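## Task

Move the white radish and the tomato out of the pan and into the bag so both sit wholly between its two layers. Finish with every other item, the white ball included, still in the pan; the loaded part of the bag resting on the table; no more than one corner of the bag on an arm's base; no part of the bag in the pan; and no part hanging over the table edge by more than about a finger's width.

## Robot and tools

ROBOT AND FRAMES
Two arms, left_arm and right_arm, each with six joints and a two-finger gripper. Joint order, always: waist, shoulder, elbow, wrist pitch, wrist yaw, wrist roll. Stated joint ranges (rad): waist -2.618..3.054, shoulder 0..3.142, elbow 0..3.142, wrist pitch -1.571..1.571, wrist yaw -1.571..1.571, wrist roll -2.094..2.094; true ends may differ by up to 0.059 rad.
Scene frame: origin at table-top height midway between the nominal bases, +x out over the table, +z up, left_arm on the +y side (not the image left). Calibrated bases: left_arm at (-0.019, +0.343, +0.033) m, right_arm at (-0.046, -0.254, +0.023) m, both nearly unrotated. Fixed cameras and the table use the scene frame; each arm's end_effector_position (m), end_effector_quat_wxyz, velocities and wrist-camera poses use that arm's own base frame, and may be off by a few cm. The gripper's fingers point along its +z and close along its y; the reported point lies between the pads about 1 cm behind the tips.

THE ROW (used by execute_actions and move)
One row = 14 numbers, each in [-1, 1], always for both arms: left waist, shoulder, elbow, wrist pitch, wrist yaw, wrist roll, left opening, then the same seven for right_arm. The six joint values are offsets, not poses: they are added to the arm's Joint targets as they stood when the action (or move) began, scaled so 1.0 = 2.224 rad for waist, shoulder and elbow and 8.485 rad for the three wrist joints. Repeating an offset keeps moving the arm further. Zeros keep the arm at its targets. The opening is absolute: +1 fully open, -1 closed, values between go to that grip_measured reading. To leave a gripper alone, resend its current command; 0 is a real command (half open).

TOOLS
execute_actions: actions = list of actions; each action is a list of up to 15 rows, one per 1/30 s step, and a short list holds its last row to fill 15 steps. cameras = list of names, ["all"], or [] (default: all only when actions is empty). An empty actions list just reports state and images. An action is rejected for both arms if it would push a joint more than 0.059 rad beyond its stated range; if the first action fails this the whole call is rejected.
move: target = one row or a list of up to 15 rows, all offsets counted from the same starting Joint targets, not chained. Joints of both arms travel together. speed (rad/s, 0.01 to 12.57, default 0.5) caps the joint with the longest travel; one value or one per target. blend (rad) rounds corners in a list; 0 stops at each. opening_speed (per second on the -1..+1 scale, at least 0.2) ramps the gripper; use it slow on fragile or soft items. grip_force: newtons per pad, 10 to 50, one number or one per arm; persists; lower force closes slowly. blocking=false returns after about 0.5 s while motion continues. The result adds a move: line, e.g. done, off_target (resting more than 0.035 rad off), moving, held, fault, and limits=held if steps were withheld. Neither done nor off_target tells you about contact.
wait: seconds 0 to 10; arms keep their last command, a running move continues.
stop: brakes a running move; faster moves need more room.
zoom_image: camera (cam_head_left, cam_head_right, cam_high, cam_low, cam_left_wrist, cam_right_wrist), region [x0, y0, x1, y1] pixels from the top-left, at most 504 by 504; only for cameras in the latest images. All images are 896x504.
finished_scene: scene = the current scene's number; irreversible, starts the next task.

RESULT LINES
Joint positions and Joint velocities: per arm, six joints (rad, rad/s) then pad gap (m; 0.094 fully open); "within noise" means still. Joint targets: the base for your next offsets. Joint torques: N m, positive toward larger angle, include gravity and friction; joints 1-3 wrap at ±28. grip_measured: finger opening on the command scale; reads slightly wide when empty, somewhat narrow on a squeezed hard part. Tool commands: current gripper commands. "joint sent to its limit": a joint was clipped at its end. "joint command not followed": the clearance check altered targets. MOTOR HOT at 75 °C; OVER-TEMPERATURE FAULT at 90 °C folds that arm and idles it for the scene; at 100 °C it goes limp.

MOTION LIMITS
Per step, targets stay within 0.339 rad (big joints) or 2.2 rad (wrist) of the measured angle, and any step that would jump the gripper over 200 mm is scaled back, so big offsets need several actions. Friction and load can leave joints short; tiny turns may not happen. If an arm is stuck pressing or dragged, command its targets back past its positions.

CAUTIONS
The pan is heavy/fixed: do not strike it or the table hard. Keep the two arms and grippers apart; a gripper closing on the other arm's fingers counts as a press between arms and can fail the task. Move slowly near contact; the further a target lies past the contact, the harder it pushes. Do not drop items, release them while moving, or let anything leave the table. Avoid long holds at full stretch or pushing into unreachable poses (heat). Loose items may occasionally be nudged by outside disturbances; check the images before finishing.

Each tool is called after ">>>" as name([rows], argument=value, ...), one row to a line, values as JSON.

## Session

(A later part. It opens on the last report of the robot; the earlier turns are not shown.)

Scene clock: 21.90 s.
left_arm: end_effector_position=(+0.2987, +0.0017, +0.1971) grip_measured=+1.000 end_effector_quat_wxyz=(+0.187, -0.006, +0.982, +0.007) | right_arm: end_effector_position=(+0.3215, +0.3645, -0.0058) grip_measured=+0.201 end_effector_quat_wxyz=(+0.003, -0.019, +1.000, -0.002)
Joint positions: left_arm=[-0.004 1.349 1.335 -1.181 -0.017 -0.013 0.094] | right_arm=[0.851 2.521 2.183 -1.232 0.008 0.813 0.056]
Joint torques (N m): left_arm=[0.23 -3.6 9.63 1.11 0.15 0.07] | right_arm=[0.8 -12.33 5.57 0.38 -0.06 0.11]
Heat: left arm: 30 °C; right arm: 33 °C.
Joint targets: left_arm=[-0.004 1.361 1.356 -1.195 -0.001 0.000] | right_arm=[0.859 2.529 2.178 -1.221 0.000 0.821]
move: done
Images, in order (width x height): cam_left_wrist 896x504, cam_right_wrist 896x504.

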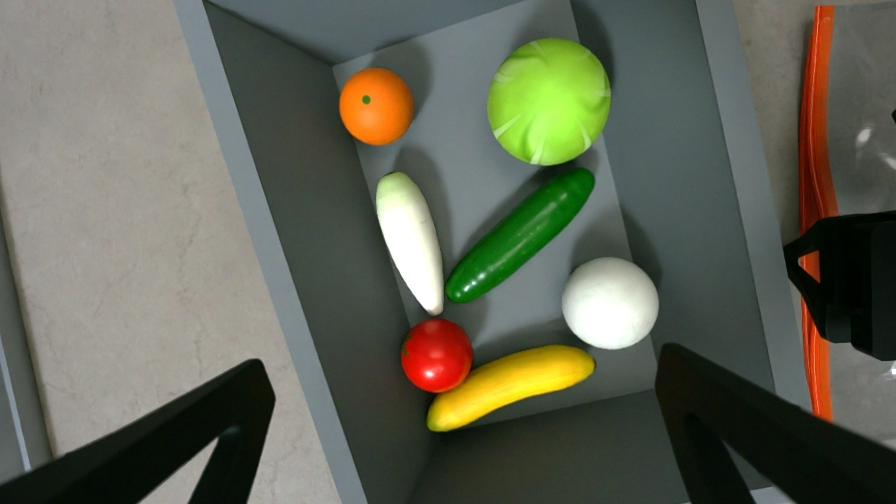

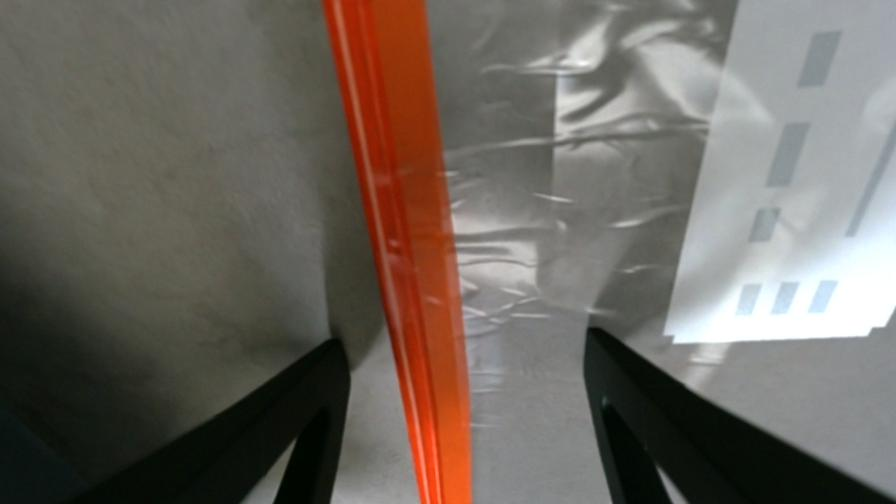

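>>> move(target=[0,0,0,0,0,0,1, 0,0,0,0,0,0,-1], opening_speed=0.6, cameras=["cam_right_wrist","cam_left_wrist"])

Scene clock: 24.27 s.
left_arm: end_effector_position=(+0.2987, +0.0017, +0.1971) grip_measured=+1.000 end_effector_quat_wxyz=(+0.187, -0.006, +0.982, +0.007) | right_arm: end_effector_position=(+0.3217, +0.3647, -0.0058) grip_measured=-0.989 end_effector_quat_wxyz=(+0.003, -0.019, +1.000, -0.002)
Joint positions: left_arm=[-0.004 1.349 1.335 -1.181 -0.017 -0.013 0.094] | right_arm=[0.851 2.521 2.183 -1.231 0.008 0.814 0]
Joint torques (N m): left_arm=[0.23 -3.62 9.62 1.11 0.15 0.06] | right_arm=[0.85 -12.33 5.56 0.36 -0.06 0.12]
Heat: left arm: 31 °C; right arm: 33 °C.
Joint targets: left_arm=[-0.004 1.361 1.356 -1.195 -0.001 0.000] | right_arm=[0.859 2.529 2.178 -1.220 0.000 0.821]
move: done
Images, in order (width x height): cam_left_wrist 896x504, cam_right_wrist 896x504.

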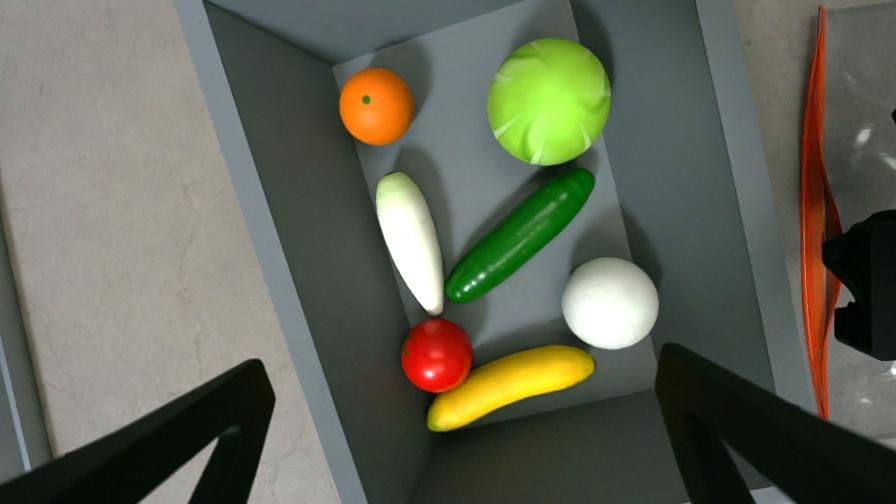

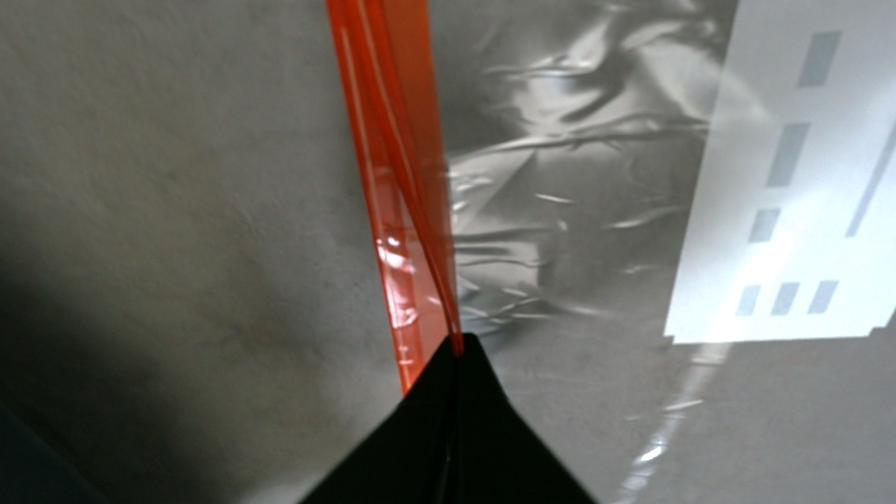

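>>> move(target=[0,0,0,0,0,0,1, -0.0526,-0.1297,-0.0366,-0.0244,0,-0.0138,-1], speed=0.12, cameras=["all"])

Scene clock: 27.60 s.
left_arm: end_effector_position=(+0.2987, +0.0017, +0.1971) grip_measured=+1.000 end_effector_quat_wxyz=(+0.187, -0.006, +0.982, +0.007) | right_arm: end_effector_position=(+0.3209, +0.2959, +0.0743) grip_measured=-0.989 end_effector_quat_wxyz=(-0.014, -0.018, +1.000, -0.017)
Joint positions: left_arm=[-0.004 1.349 1.335 -1.181 -0.017 -0.013 0.094] | right_arm=[0.747 2.298 2.103 -1.42 0.006 0.711 0]
Joint torques (N m): left_arm=[0.21 -3.64 9.62 1.1 0.15 0.06] | right_arm=[-0.42 -16.72 5.44 0.15 -0.05 -0.02]
Heat: left arm: 31 °C; right arm: 36 °C.
Joint targets: left_arm=[-0.004 1.361 1.356 -1.195 -0.001 0.000] | right_arm=[0.743 2.241 2.097 -1.427 0.000 0.704]
move: off_target (right_arm); right_arm: the shoulder is farthest, 0.057 rad from its target

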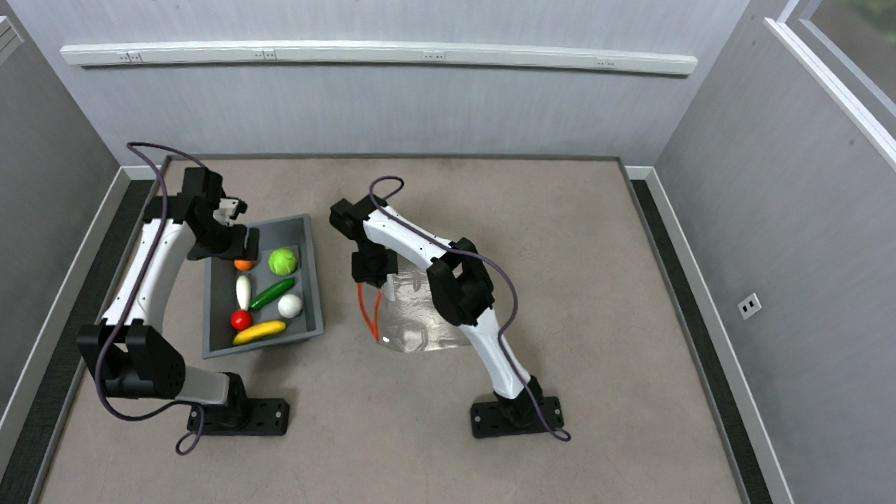

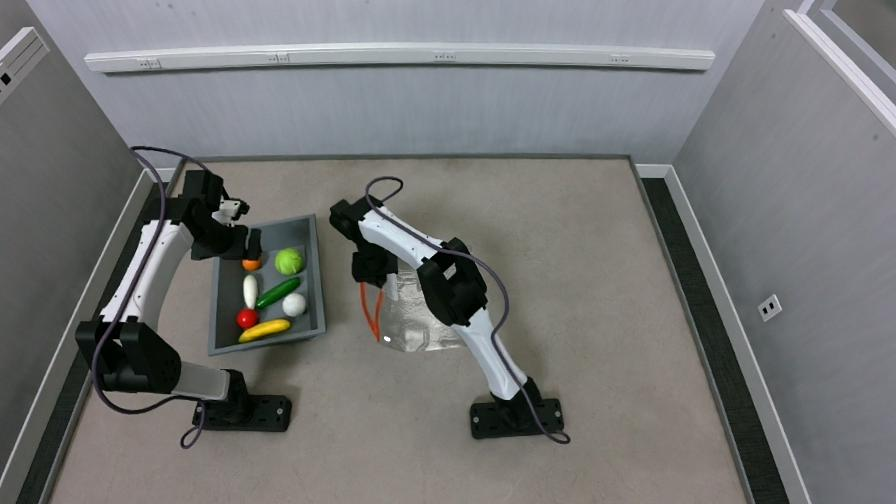

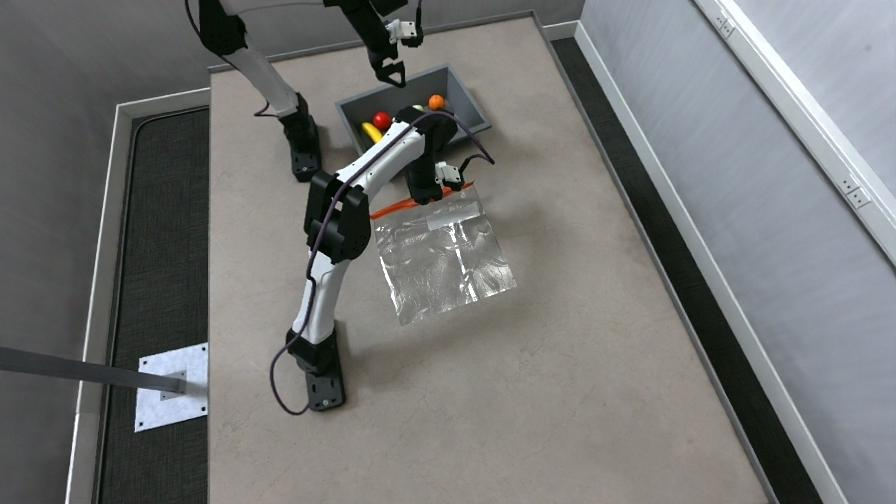

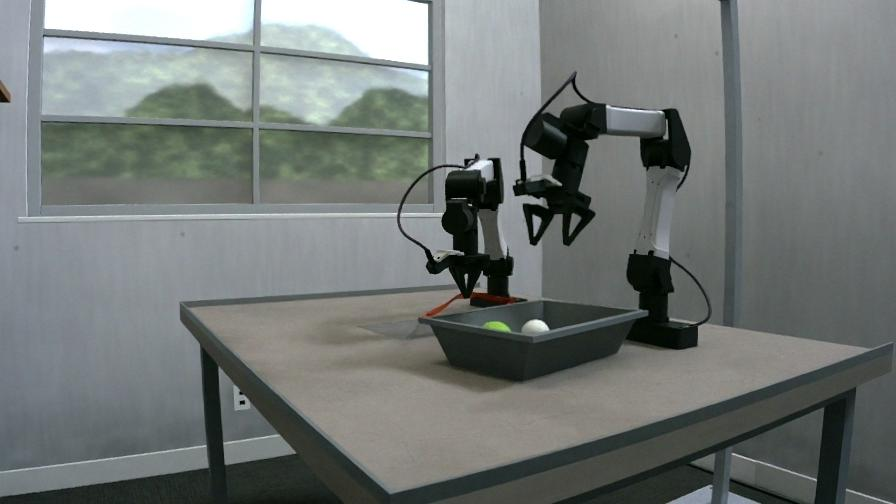

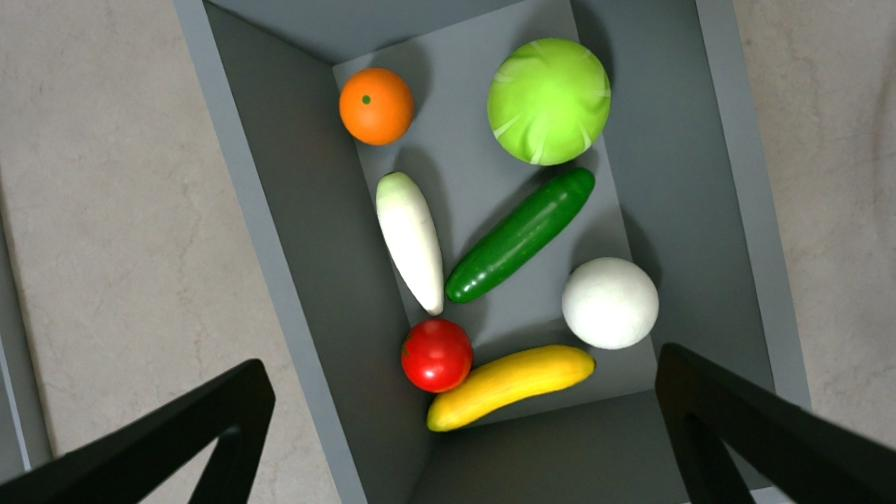

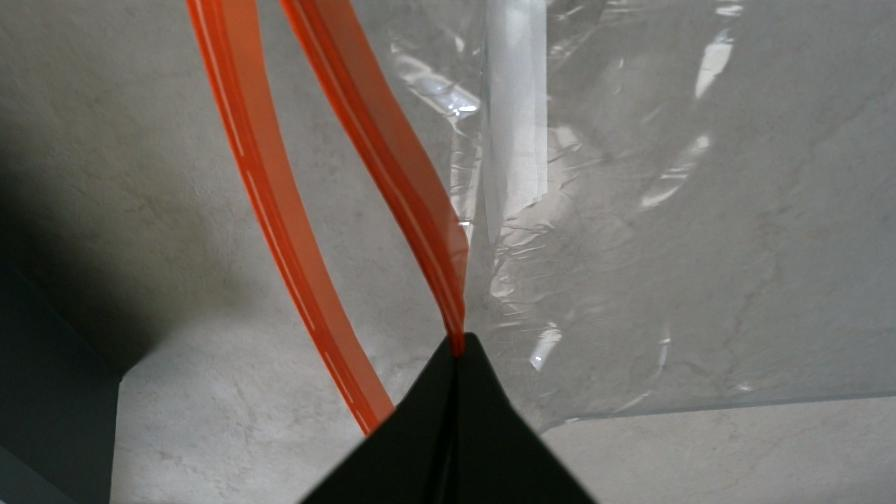

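>>> move(target=[0.0436,-0.0039,-0.1038,-0.0176,0,-0.0825,0.5, -0.0079,-0.0274,0.0524,-0.0133,0,-0.002,-1], speed=0.3, cameras=["all"])

Scene clock: 33.20 s.
left_arm: end_effector_position=(+0.2195, +0.0218, +0.1303) grip_measured=+0.502 end_effector_quat_wxyz=(+0.015, -0.377, +0.926, +0.004) | right_arm: end_effector_position=(+0.3184, +0.2854, +0.1204) grip_measured=-0.989 end_effector_quat_wxyz=(-0.003, -0.020, +1.000, -0.007)
Joint positions: left_arm=[0.086 1.349 1.137 -1.332 -0.016 -0.687 0.071] | right_arm=[0.733 2.238 2.187 -1.534 0.006 0.694 0]
Joint torques (N m): left_arm=[0.73 -3.84 5.91 0.33 0.1 -0.14] | right_arm=[-0.79 -16.32 8.39 0.17 -0.05 -0.03]
Heat: left arm: 31 °C; right arm: 41 °C.
Joint targets: left_arm=[0.093 1.352 1.125 -1.344 -0.001 -0.700] | right_arm=[0.725 2.180 2.214 -1.540 0.000 0.687]
move: off_target (right_arm); right_arm: the shoulder is farthest, 0.058 rad from its target

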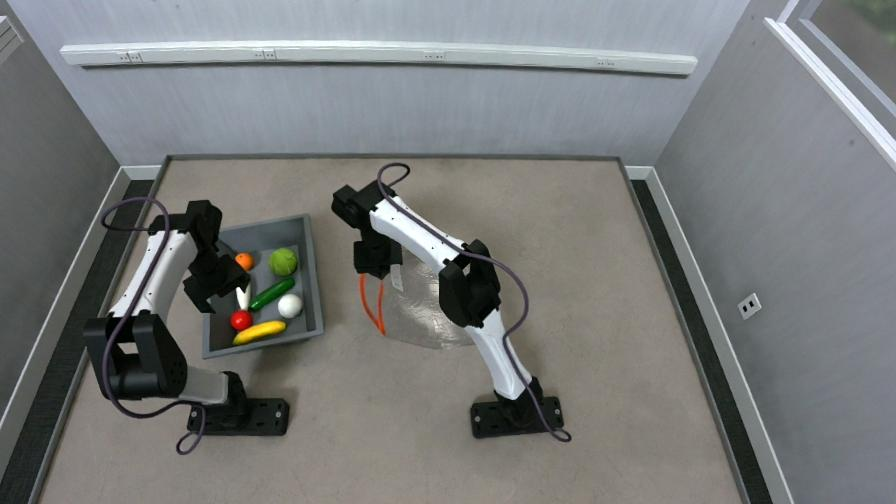

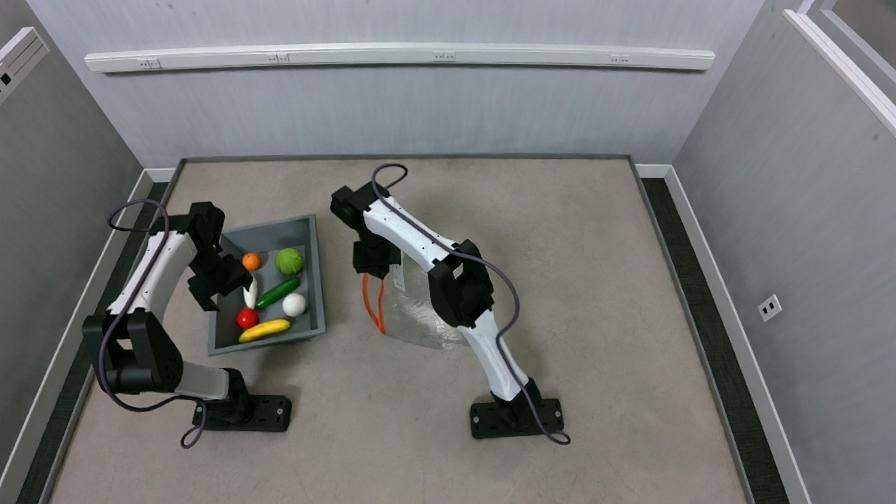

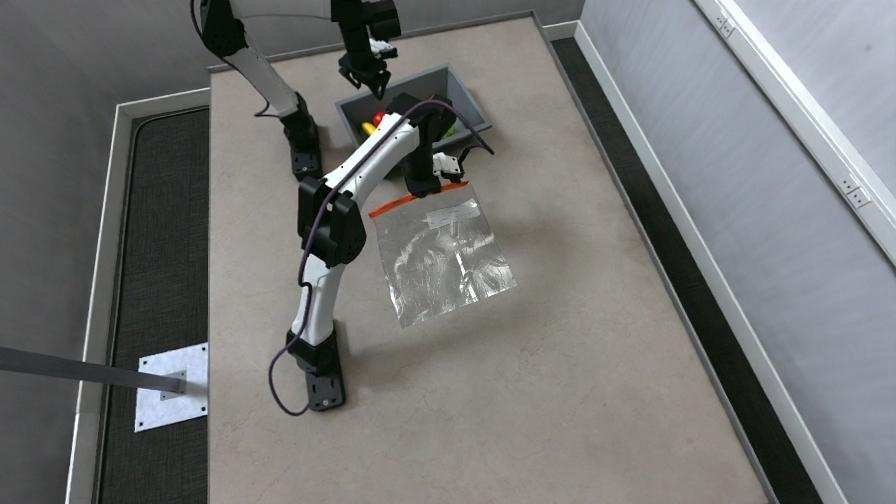

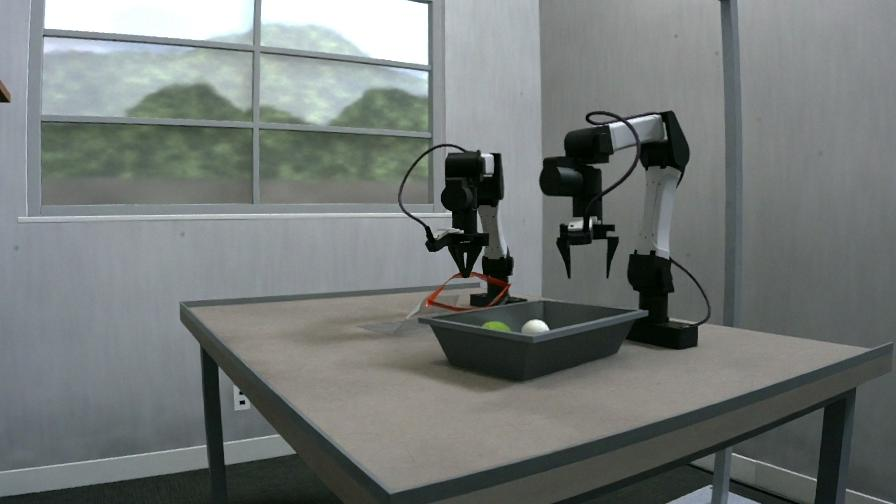

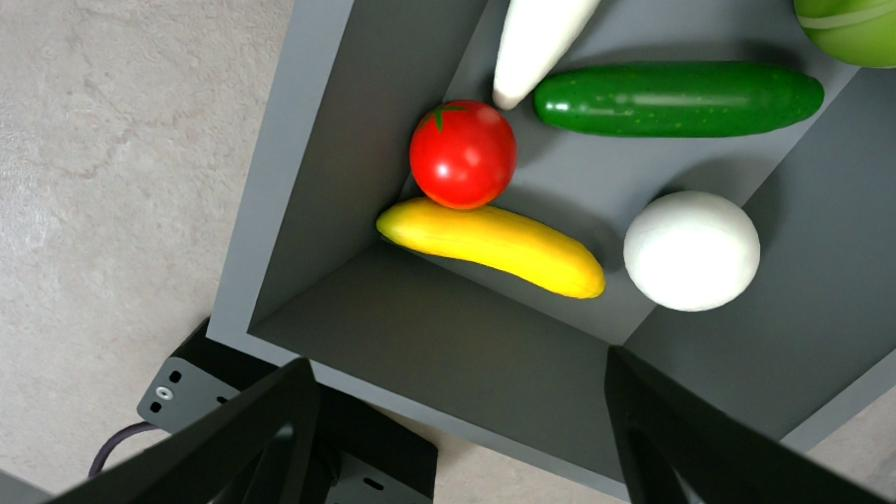

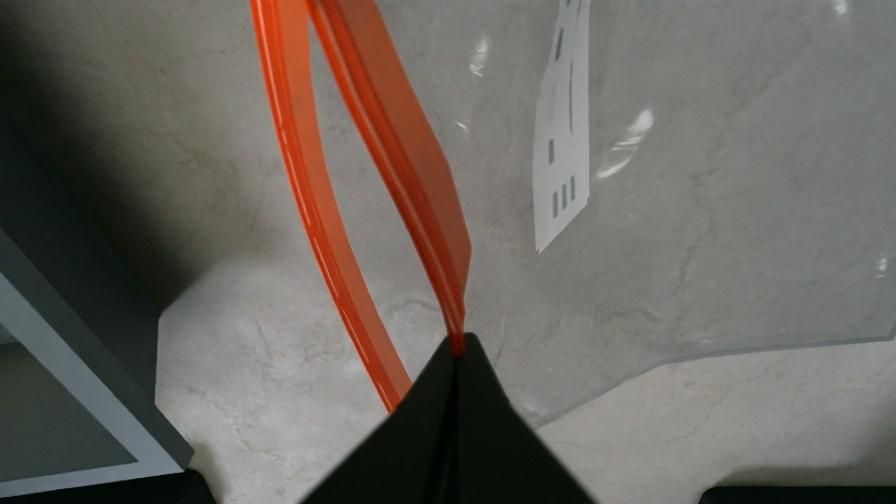

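>>> move(target=[-0.0062,0.0333,-0.1373,0.0447,0,0,0.36, 0,0,0,0,0,0,-1], speed=0.3, cameras=["cam_left_wrist"])

Scene clock: 36.07 s.
left_arm: end_effector_position=(+0.2177, +0.0216, +0.0408) grip_measured=+0.362 end_effector_quat_wxyz=(+0.007, -0.378, +0.926, +0.006) | right_arm: end_effector_position=(+0.3184, +0.2854, +0.1204) grip_measured=-0.989 end_effector_quat_wxyz=(-0.003, -0.020, +1.000, -0.007)
Joint positions: left_arm=[0.086 1.416 0.83 -0.976 -0.016 -0.688 0.064] | right_arm=[0.733 2.238 2.187 -1.534 0.006 0.694 0]
Joint torques (N m): left_arm=[-0.32 -3.62 5.7 0.56 0.11 -0.14] | right_arm=[-0.79 -16.31 8.36 0.17 -0.05 -0.03]
Heat: left arm: 31 °C; right arm: 43 °C.
Joint targets: left_arm=[0.079 1.426 0.820 -0.965 -0.001 -0.700] | right_arm=[0.725 2.180 2.214 -1.540 0.000 0.687]
move: off_target (right_arm); right_arm: the shoulder is farthest, 0.058 rad from its target
Images, in order (width x height): cam_left_wrist 896x504.

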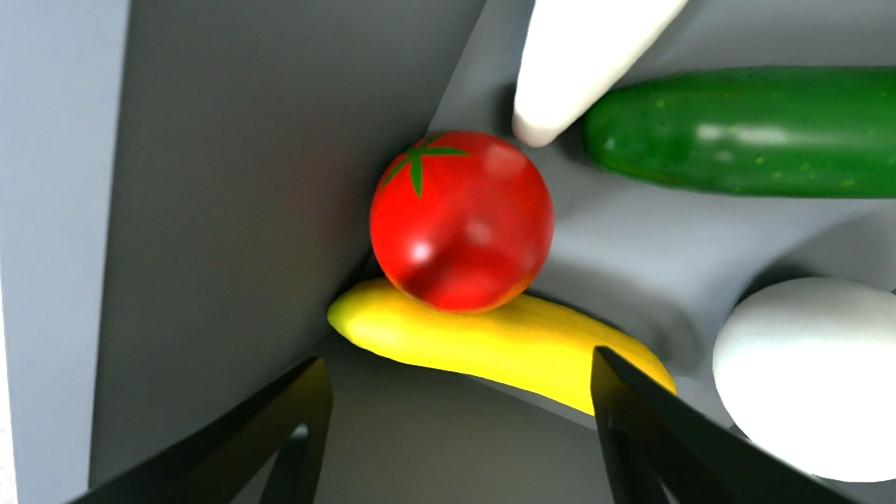

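>>> move([
  [0.0328,0.0321,0.029,0.0008,0,0.0078,0.36, 0,0,0,0,0,0,-1],
  [0.0328,0.0557,-0.0058,0.0161,0,0.0078,0.36, 0,0,0,0,0,0,-1],
], speed=0.25, blend=0.01, cameras=["cam_left_wrist","cam_low","cam_head_left"])

Scene clock: 38.70 s.
left_arm: end_effector_position=(+0.2350, +0.0369, +0.0129) grip_measured=+0.362 end_effector_quat_wxyz=(+0.007, -0.387, +0.922, +0.004) | right_arm: end_effector_position=(+0.3184, +0.2854, +0.1204) grip_measured=-0.989 end_effector_quat_wxyz=(-0.003, -0.020, +1.000, -0.007)
Joint positions: left_arm=[0.147 1.538 0.818 -0.839 -0.011 -0.646 0.064] | right_arm=[0.733 2.238 2.187 -1.534 0.006 0.694 0]
Joint torques (N m): left_arm=[0.61 -4.25 5.26 0.58 0.05 0.07] | right_arm=[-0.8 -16.31 8.38 0.17 -0.05 -0.03]
Heat: left arm: 31 °C; right arm: 45 °C.
Joint targets: left_arm=[0.152 1.550 0.807 -0.829 -0.001 -0.634] | right_arm=[0.725 2.180 2.214 -1.540 0.000 0.687]
move: off_target (right_arm); right_arm: the shoulder is farthest, 0.058 rad from its target
Images, in order (width x height): cam_head_left 896x504, cam_low 896x504, cam_left_wrist 896x504.

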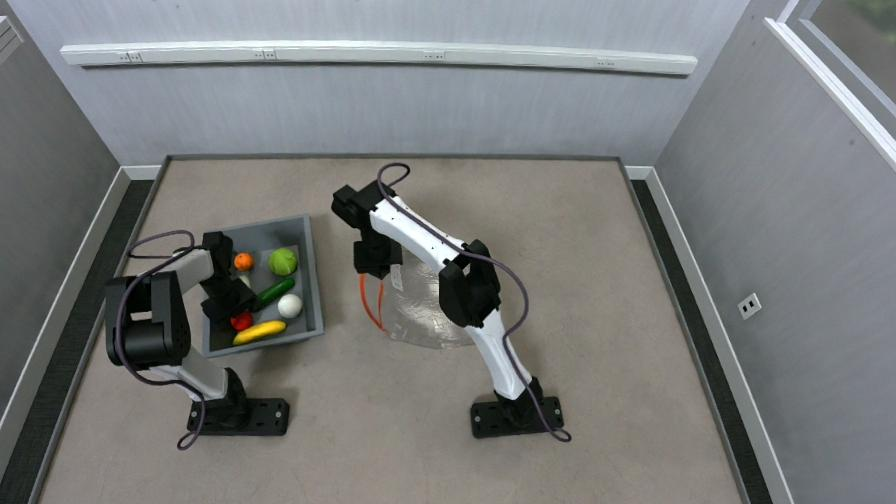

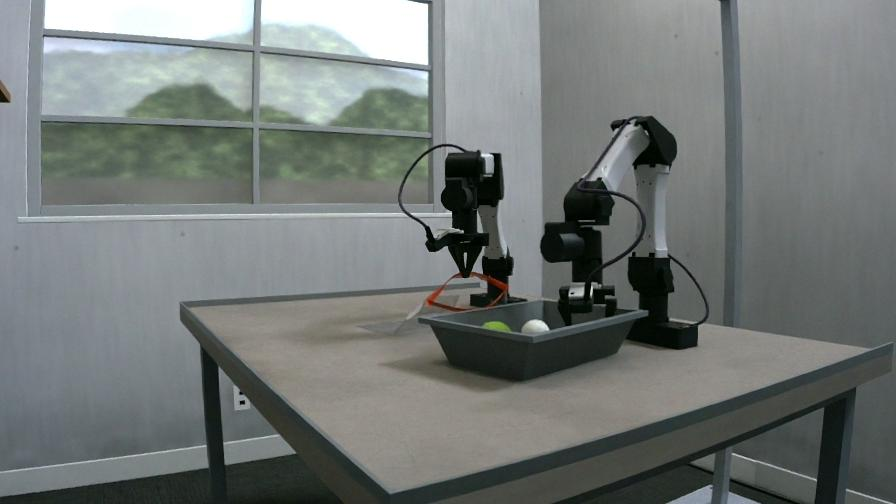

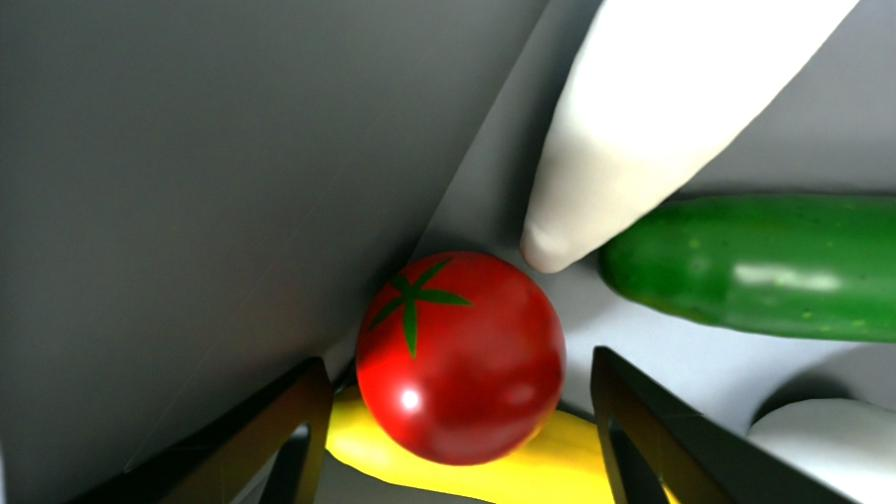

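>>> move([
  [0,0.0048,-0.0055,0.0027,0,0,0.36, 0,0,0,0,0,0,-1],
  [0,0.0048,-0.0055,0.0027,0,0,-0.1, 0,0,0,0,0,0,-1],
], speed=0.1, grip_force=[25,50], opening_speed=0.5, cameras=["cam_left_wrist"])

Scene clock: 41.43 s.
left_arm: end_effector_position=(+0.2359, +0.0363, +0.0088) grip_measured=-0.023 end_effector_quat_wxyz=(+0.009, -0.386, +0.922, +0.002) | right_arm: end_effector_position=(+0.3184, +0.2854, +0.1204) grip_measured=-0.989 end_effector_quat_wxyz=(-0.003, -0.020, +1.000, -0.007)
Joint positions: left_arm=[0.147 1.545 0.806 -0.816 -0.007 -0.646 0.046] | right_arm=[0.733 2.238 2.187 -1.534 0.006 0.694 0]
Joint torques (N m): left_arm=[0.58 -4.01 5.12 0.55 0.02 0.07] | right_arm=[-0.79 -16.29 8.36 0.17 -0.05 -0.03]
Heat: left arm: 31 °C; right arm: 47 °C.
Joint targets: left_arm=[0.152 1.561 0.795 -0.806 -0.001 -0.634] | right_arm=[0.725 2.180 2.214 -1.540 0.000 0.687]
grip_force (N): 25, 50
move: off_target (right_arm); right_arm: the shoulder is farthest, 0.058 rad from its target
Images, in order (width x height): cam_left_wrist 896x504.

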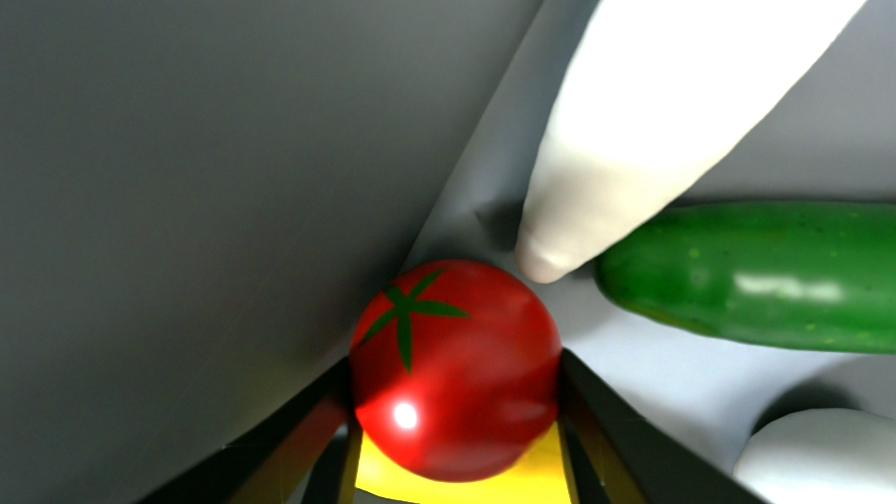

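>>> move(target=[0,-0.0583,0.1764,-0.0614,0,0,-0.1, -0.0156,-0.1592,-0.1881,0.0378,0,-0.0044,-1], speed=0.35, cameras=["all"])

Scene clock: 45.93 s.
left_arm: end_effector_position=(+0.2313, +0.0357, +0.1182) grip_measured=-0.031 end_effector_quat_wxyz=(-0.009, -0.386, +0.922, +0.006) | right_arm: end_effector_position=(+0.3164, +0.2632, +0.1687) grip_measured=-0.989 end_effector_quat_wxyz=(+0.105, -0.019, +0.991, +0.080)
Joint positions: left_arm=[0.147 1.446 1.169 -1.314 -0.007 -0.646 0.046] | right_arm=[0.697 1.871 1.8 -1.235 0.006 0.657 0]
Joint torques (N m): left_arm=[0.57 -6.08 8.69 0.19 0.04 0.07] | right_arm=[-0.59 -12.85 5.98 0.88 -0.05 -0.05]
Heat: left arm: 31 °C; right arm: 48 °C.
Joint targets: left_arm=[0.152 1.431 1.187 -1.327 -0.001 -0.634] | right_arm=[0.690 1.826 1.795 -1.220 0.000 0.649]
grip_force (N): 25, 50
move: off_target (right_arm); right_arm: the shoulder is farthest, 0.045 rad from its target

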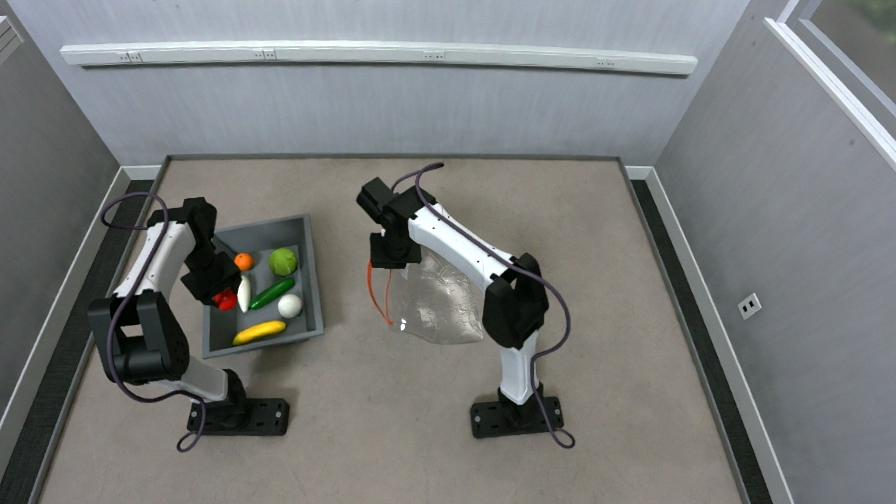

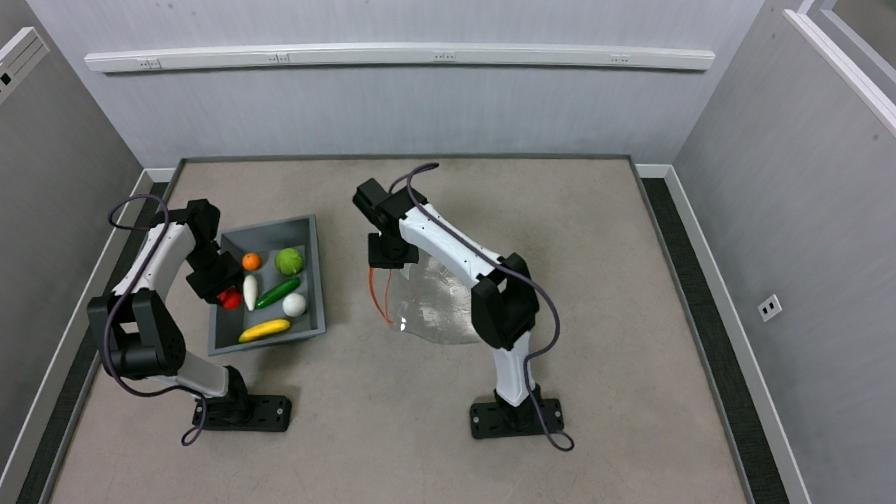

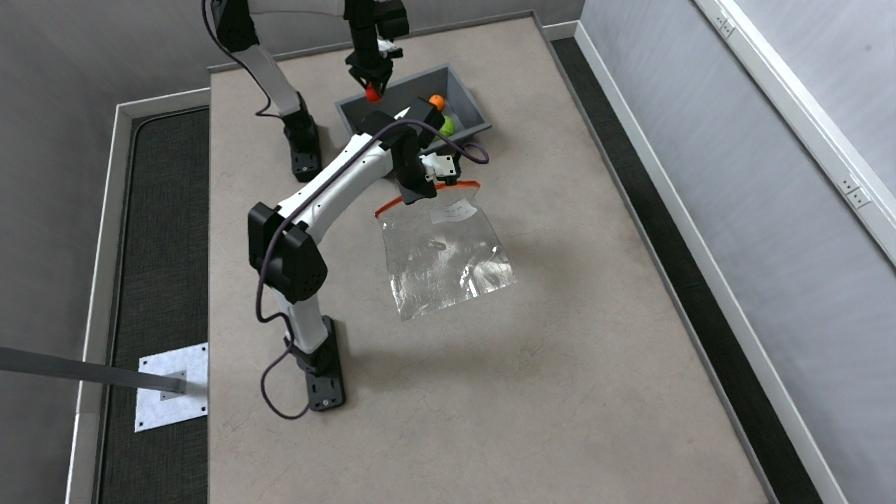

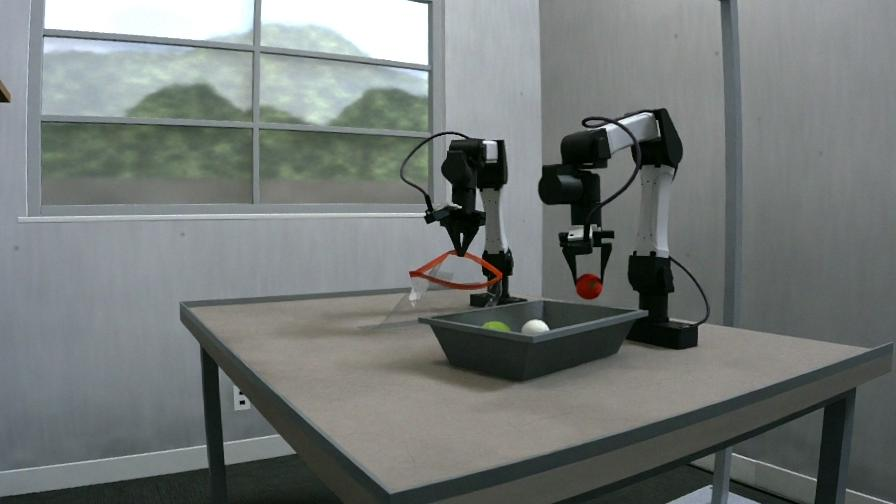

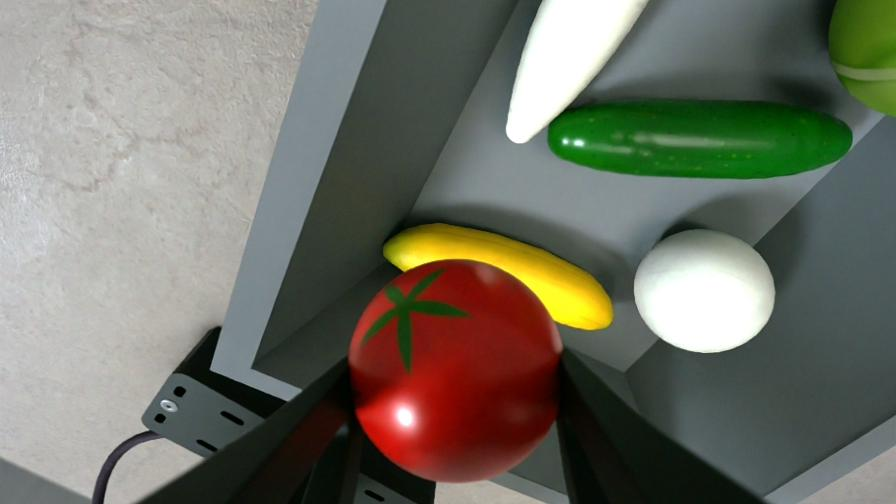

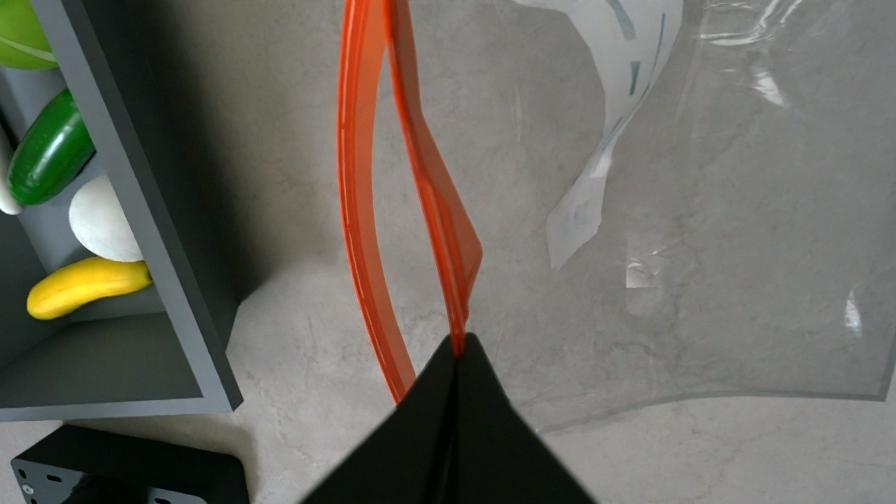

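>>> move(target=[-0.3732,-0.0281,-0.1733,0.1407,0,-0.0549,-0.1, 0,0,0,0,0,0,-1], speed=0.6, cameras=["all"])

Scene clock: 50.33 s.
left_arm: end_effector_position=(+0.3113, -0.2475, +0.1274) grip_measured=-0.031 end_effector_quat_wxyz=(+0.266, -0.188, +0.891, -0.318) | right_arm: end_effector_position=(+0.3164, +0.2633, +0.1688) grip_measured=-0.989 end_effector_quat_wxyz=(+0.105, -0.019, +0.991, +0.080)
Joint positions: left_arm=[-0.675 1.39 0.814 -0.141 -0.007 -1.087 0.046] | right_arm=[0.697 1.871 1.8 -1.235 0.006 0.657 0]
Joint torques (N m): left_arm=[-0.03 -7.02 6.83 2.16 0.02 -0.11] | right_arm=[-0.61 -12.83 6 0.89 -0.05 -0.05]
Heat: left arm: 31 °C; right arm: 49 °C.
Joint targets: left_arm=[-0.678 1.369 0.802 -0.133 -0.001 -1.100] | right_arm=[0.690 1.826 1.795 -1.219 0.000 0.649]
grip_force (N): 25, 50
move: off_target (right_arm); right_arm: the shoulder is farthest, 0.045 rad from its target

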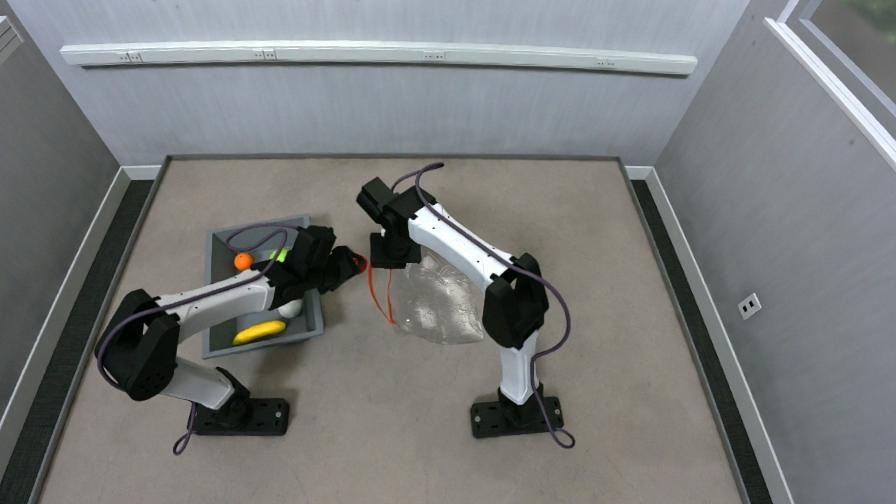

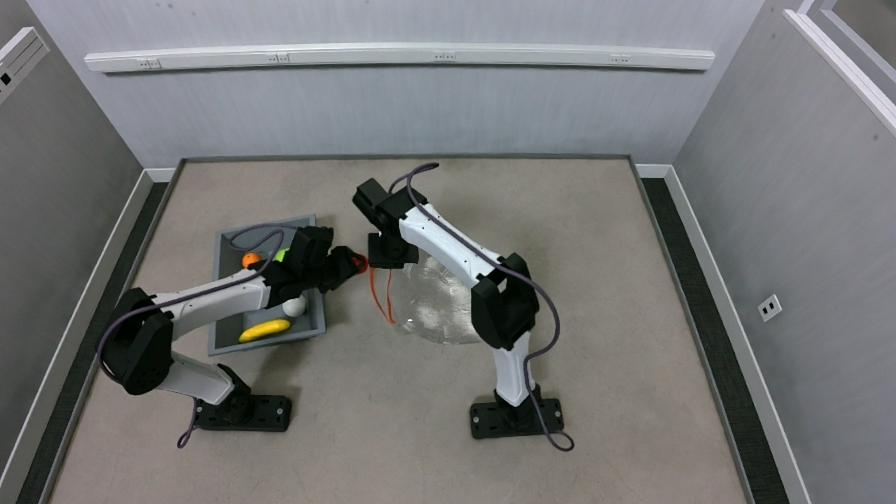

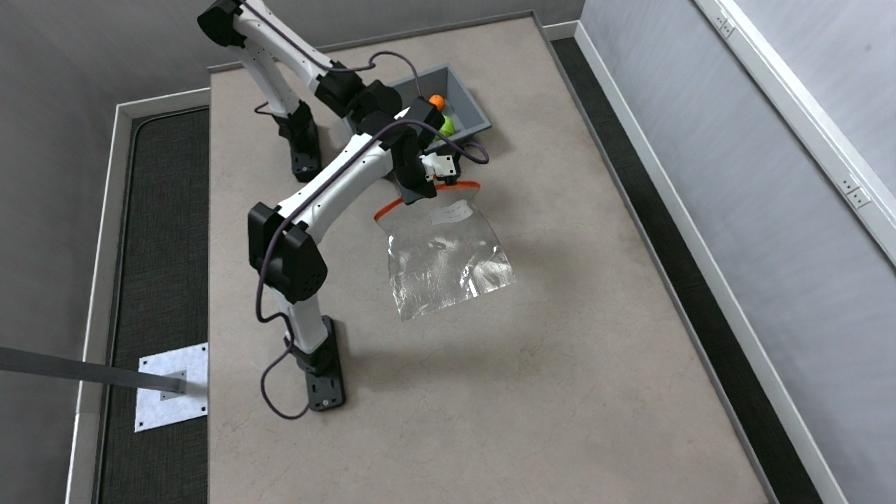

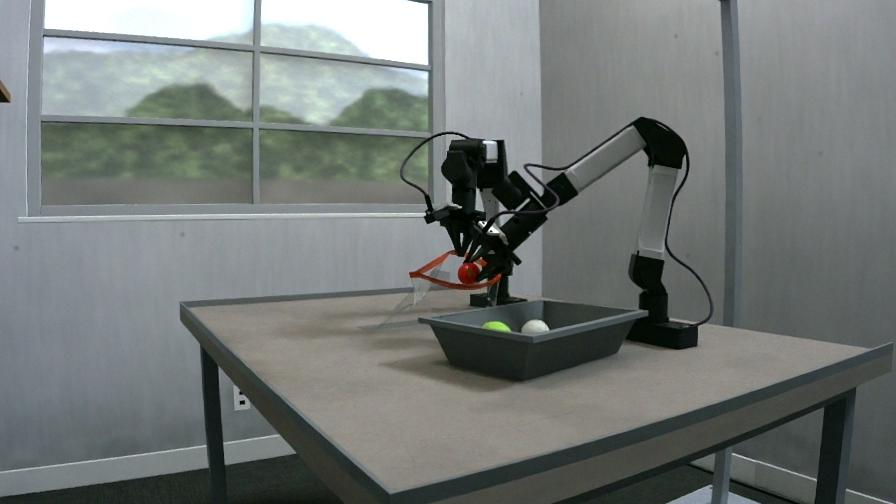

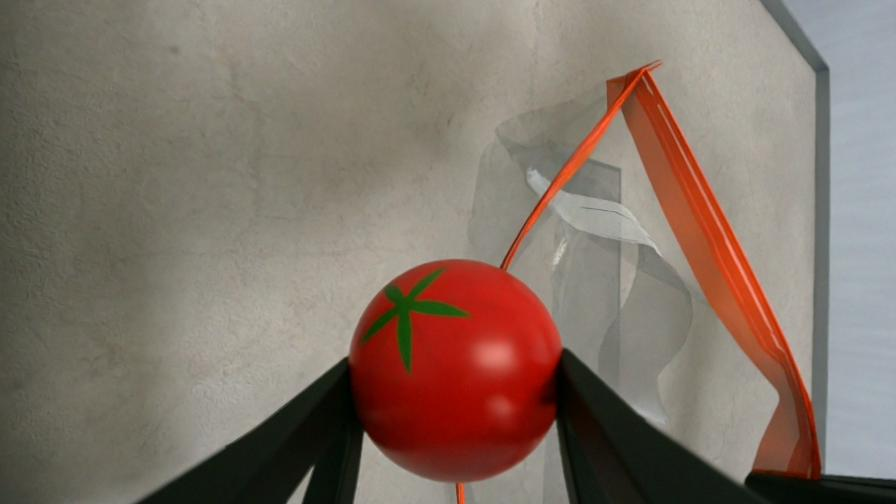

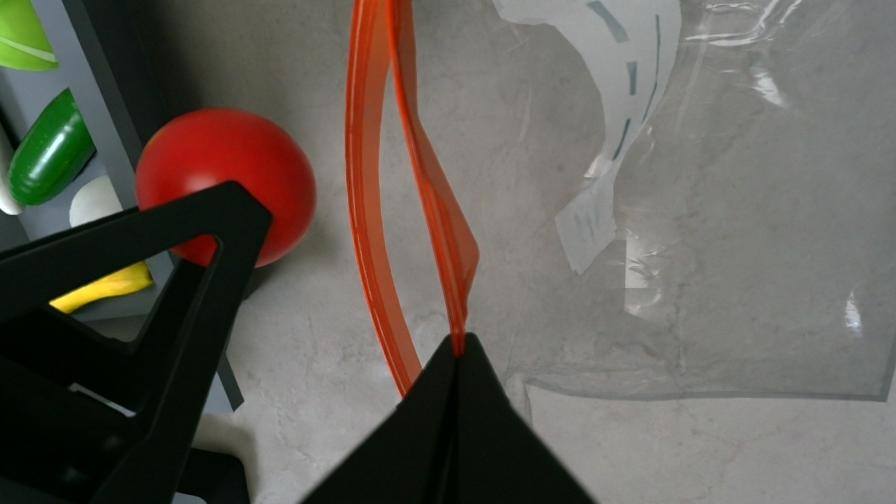

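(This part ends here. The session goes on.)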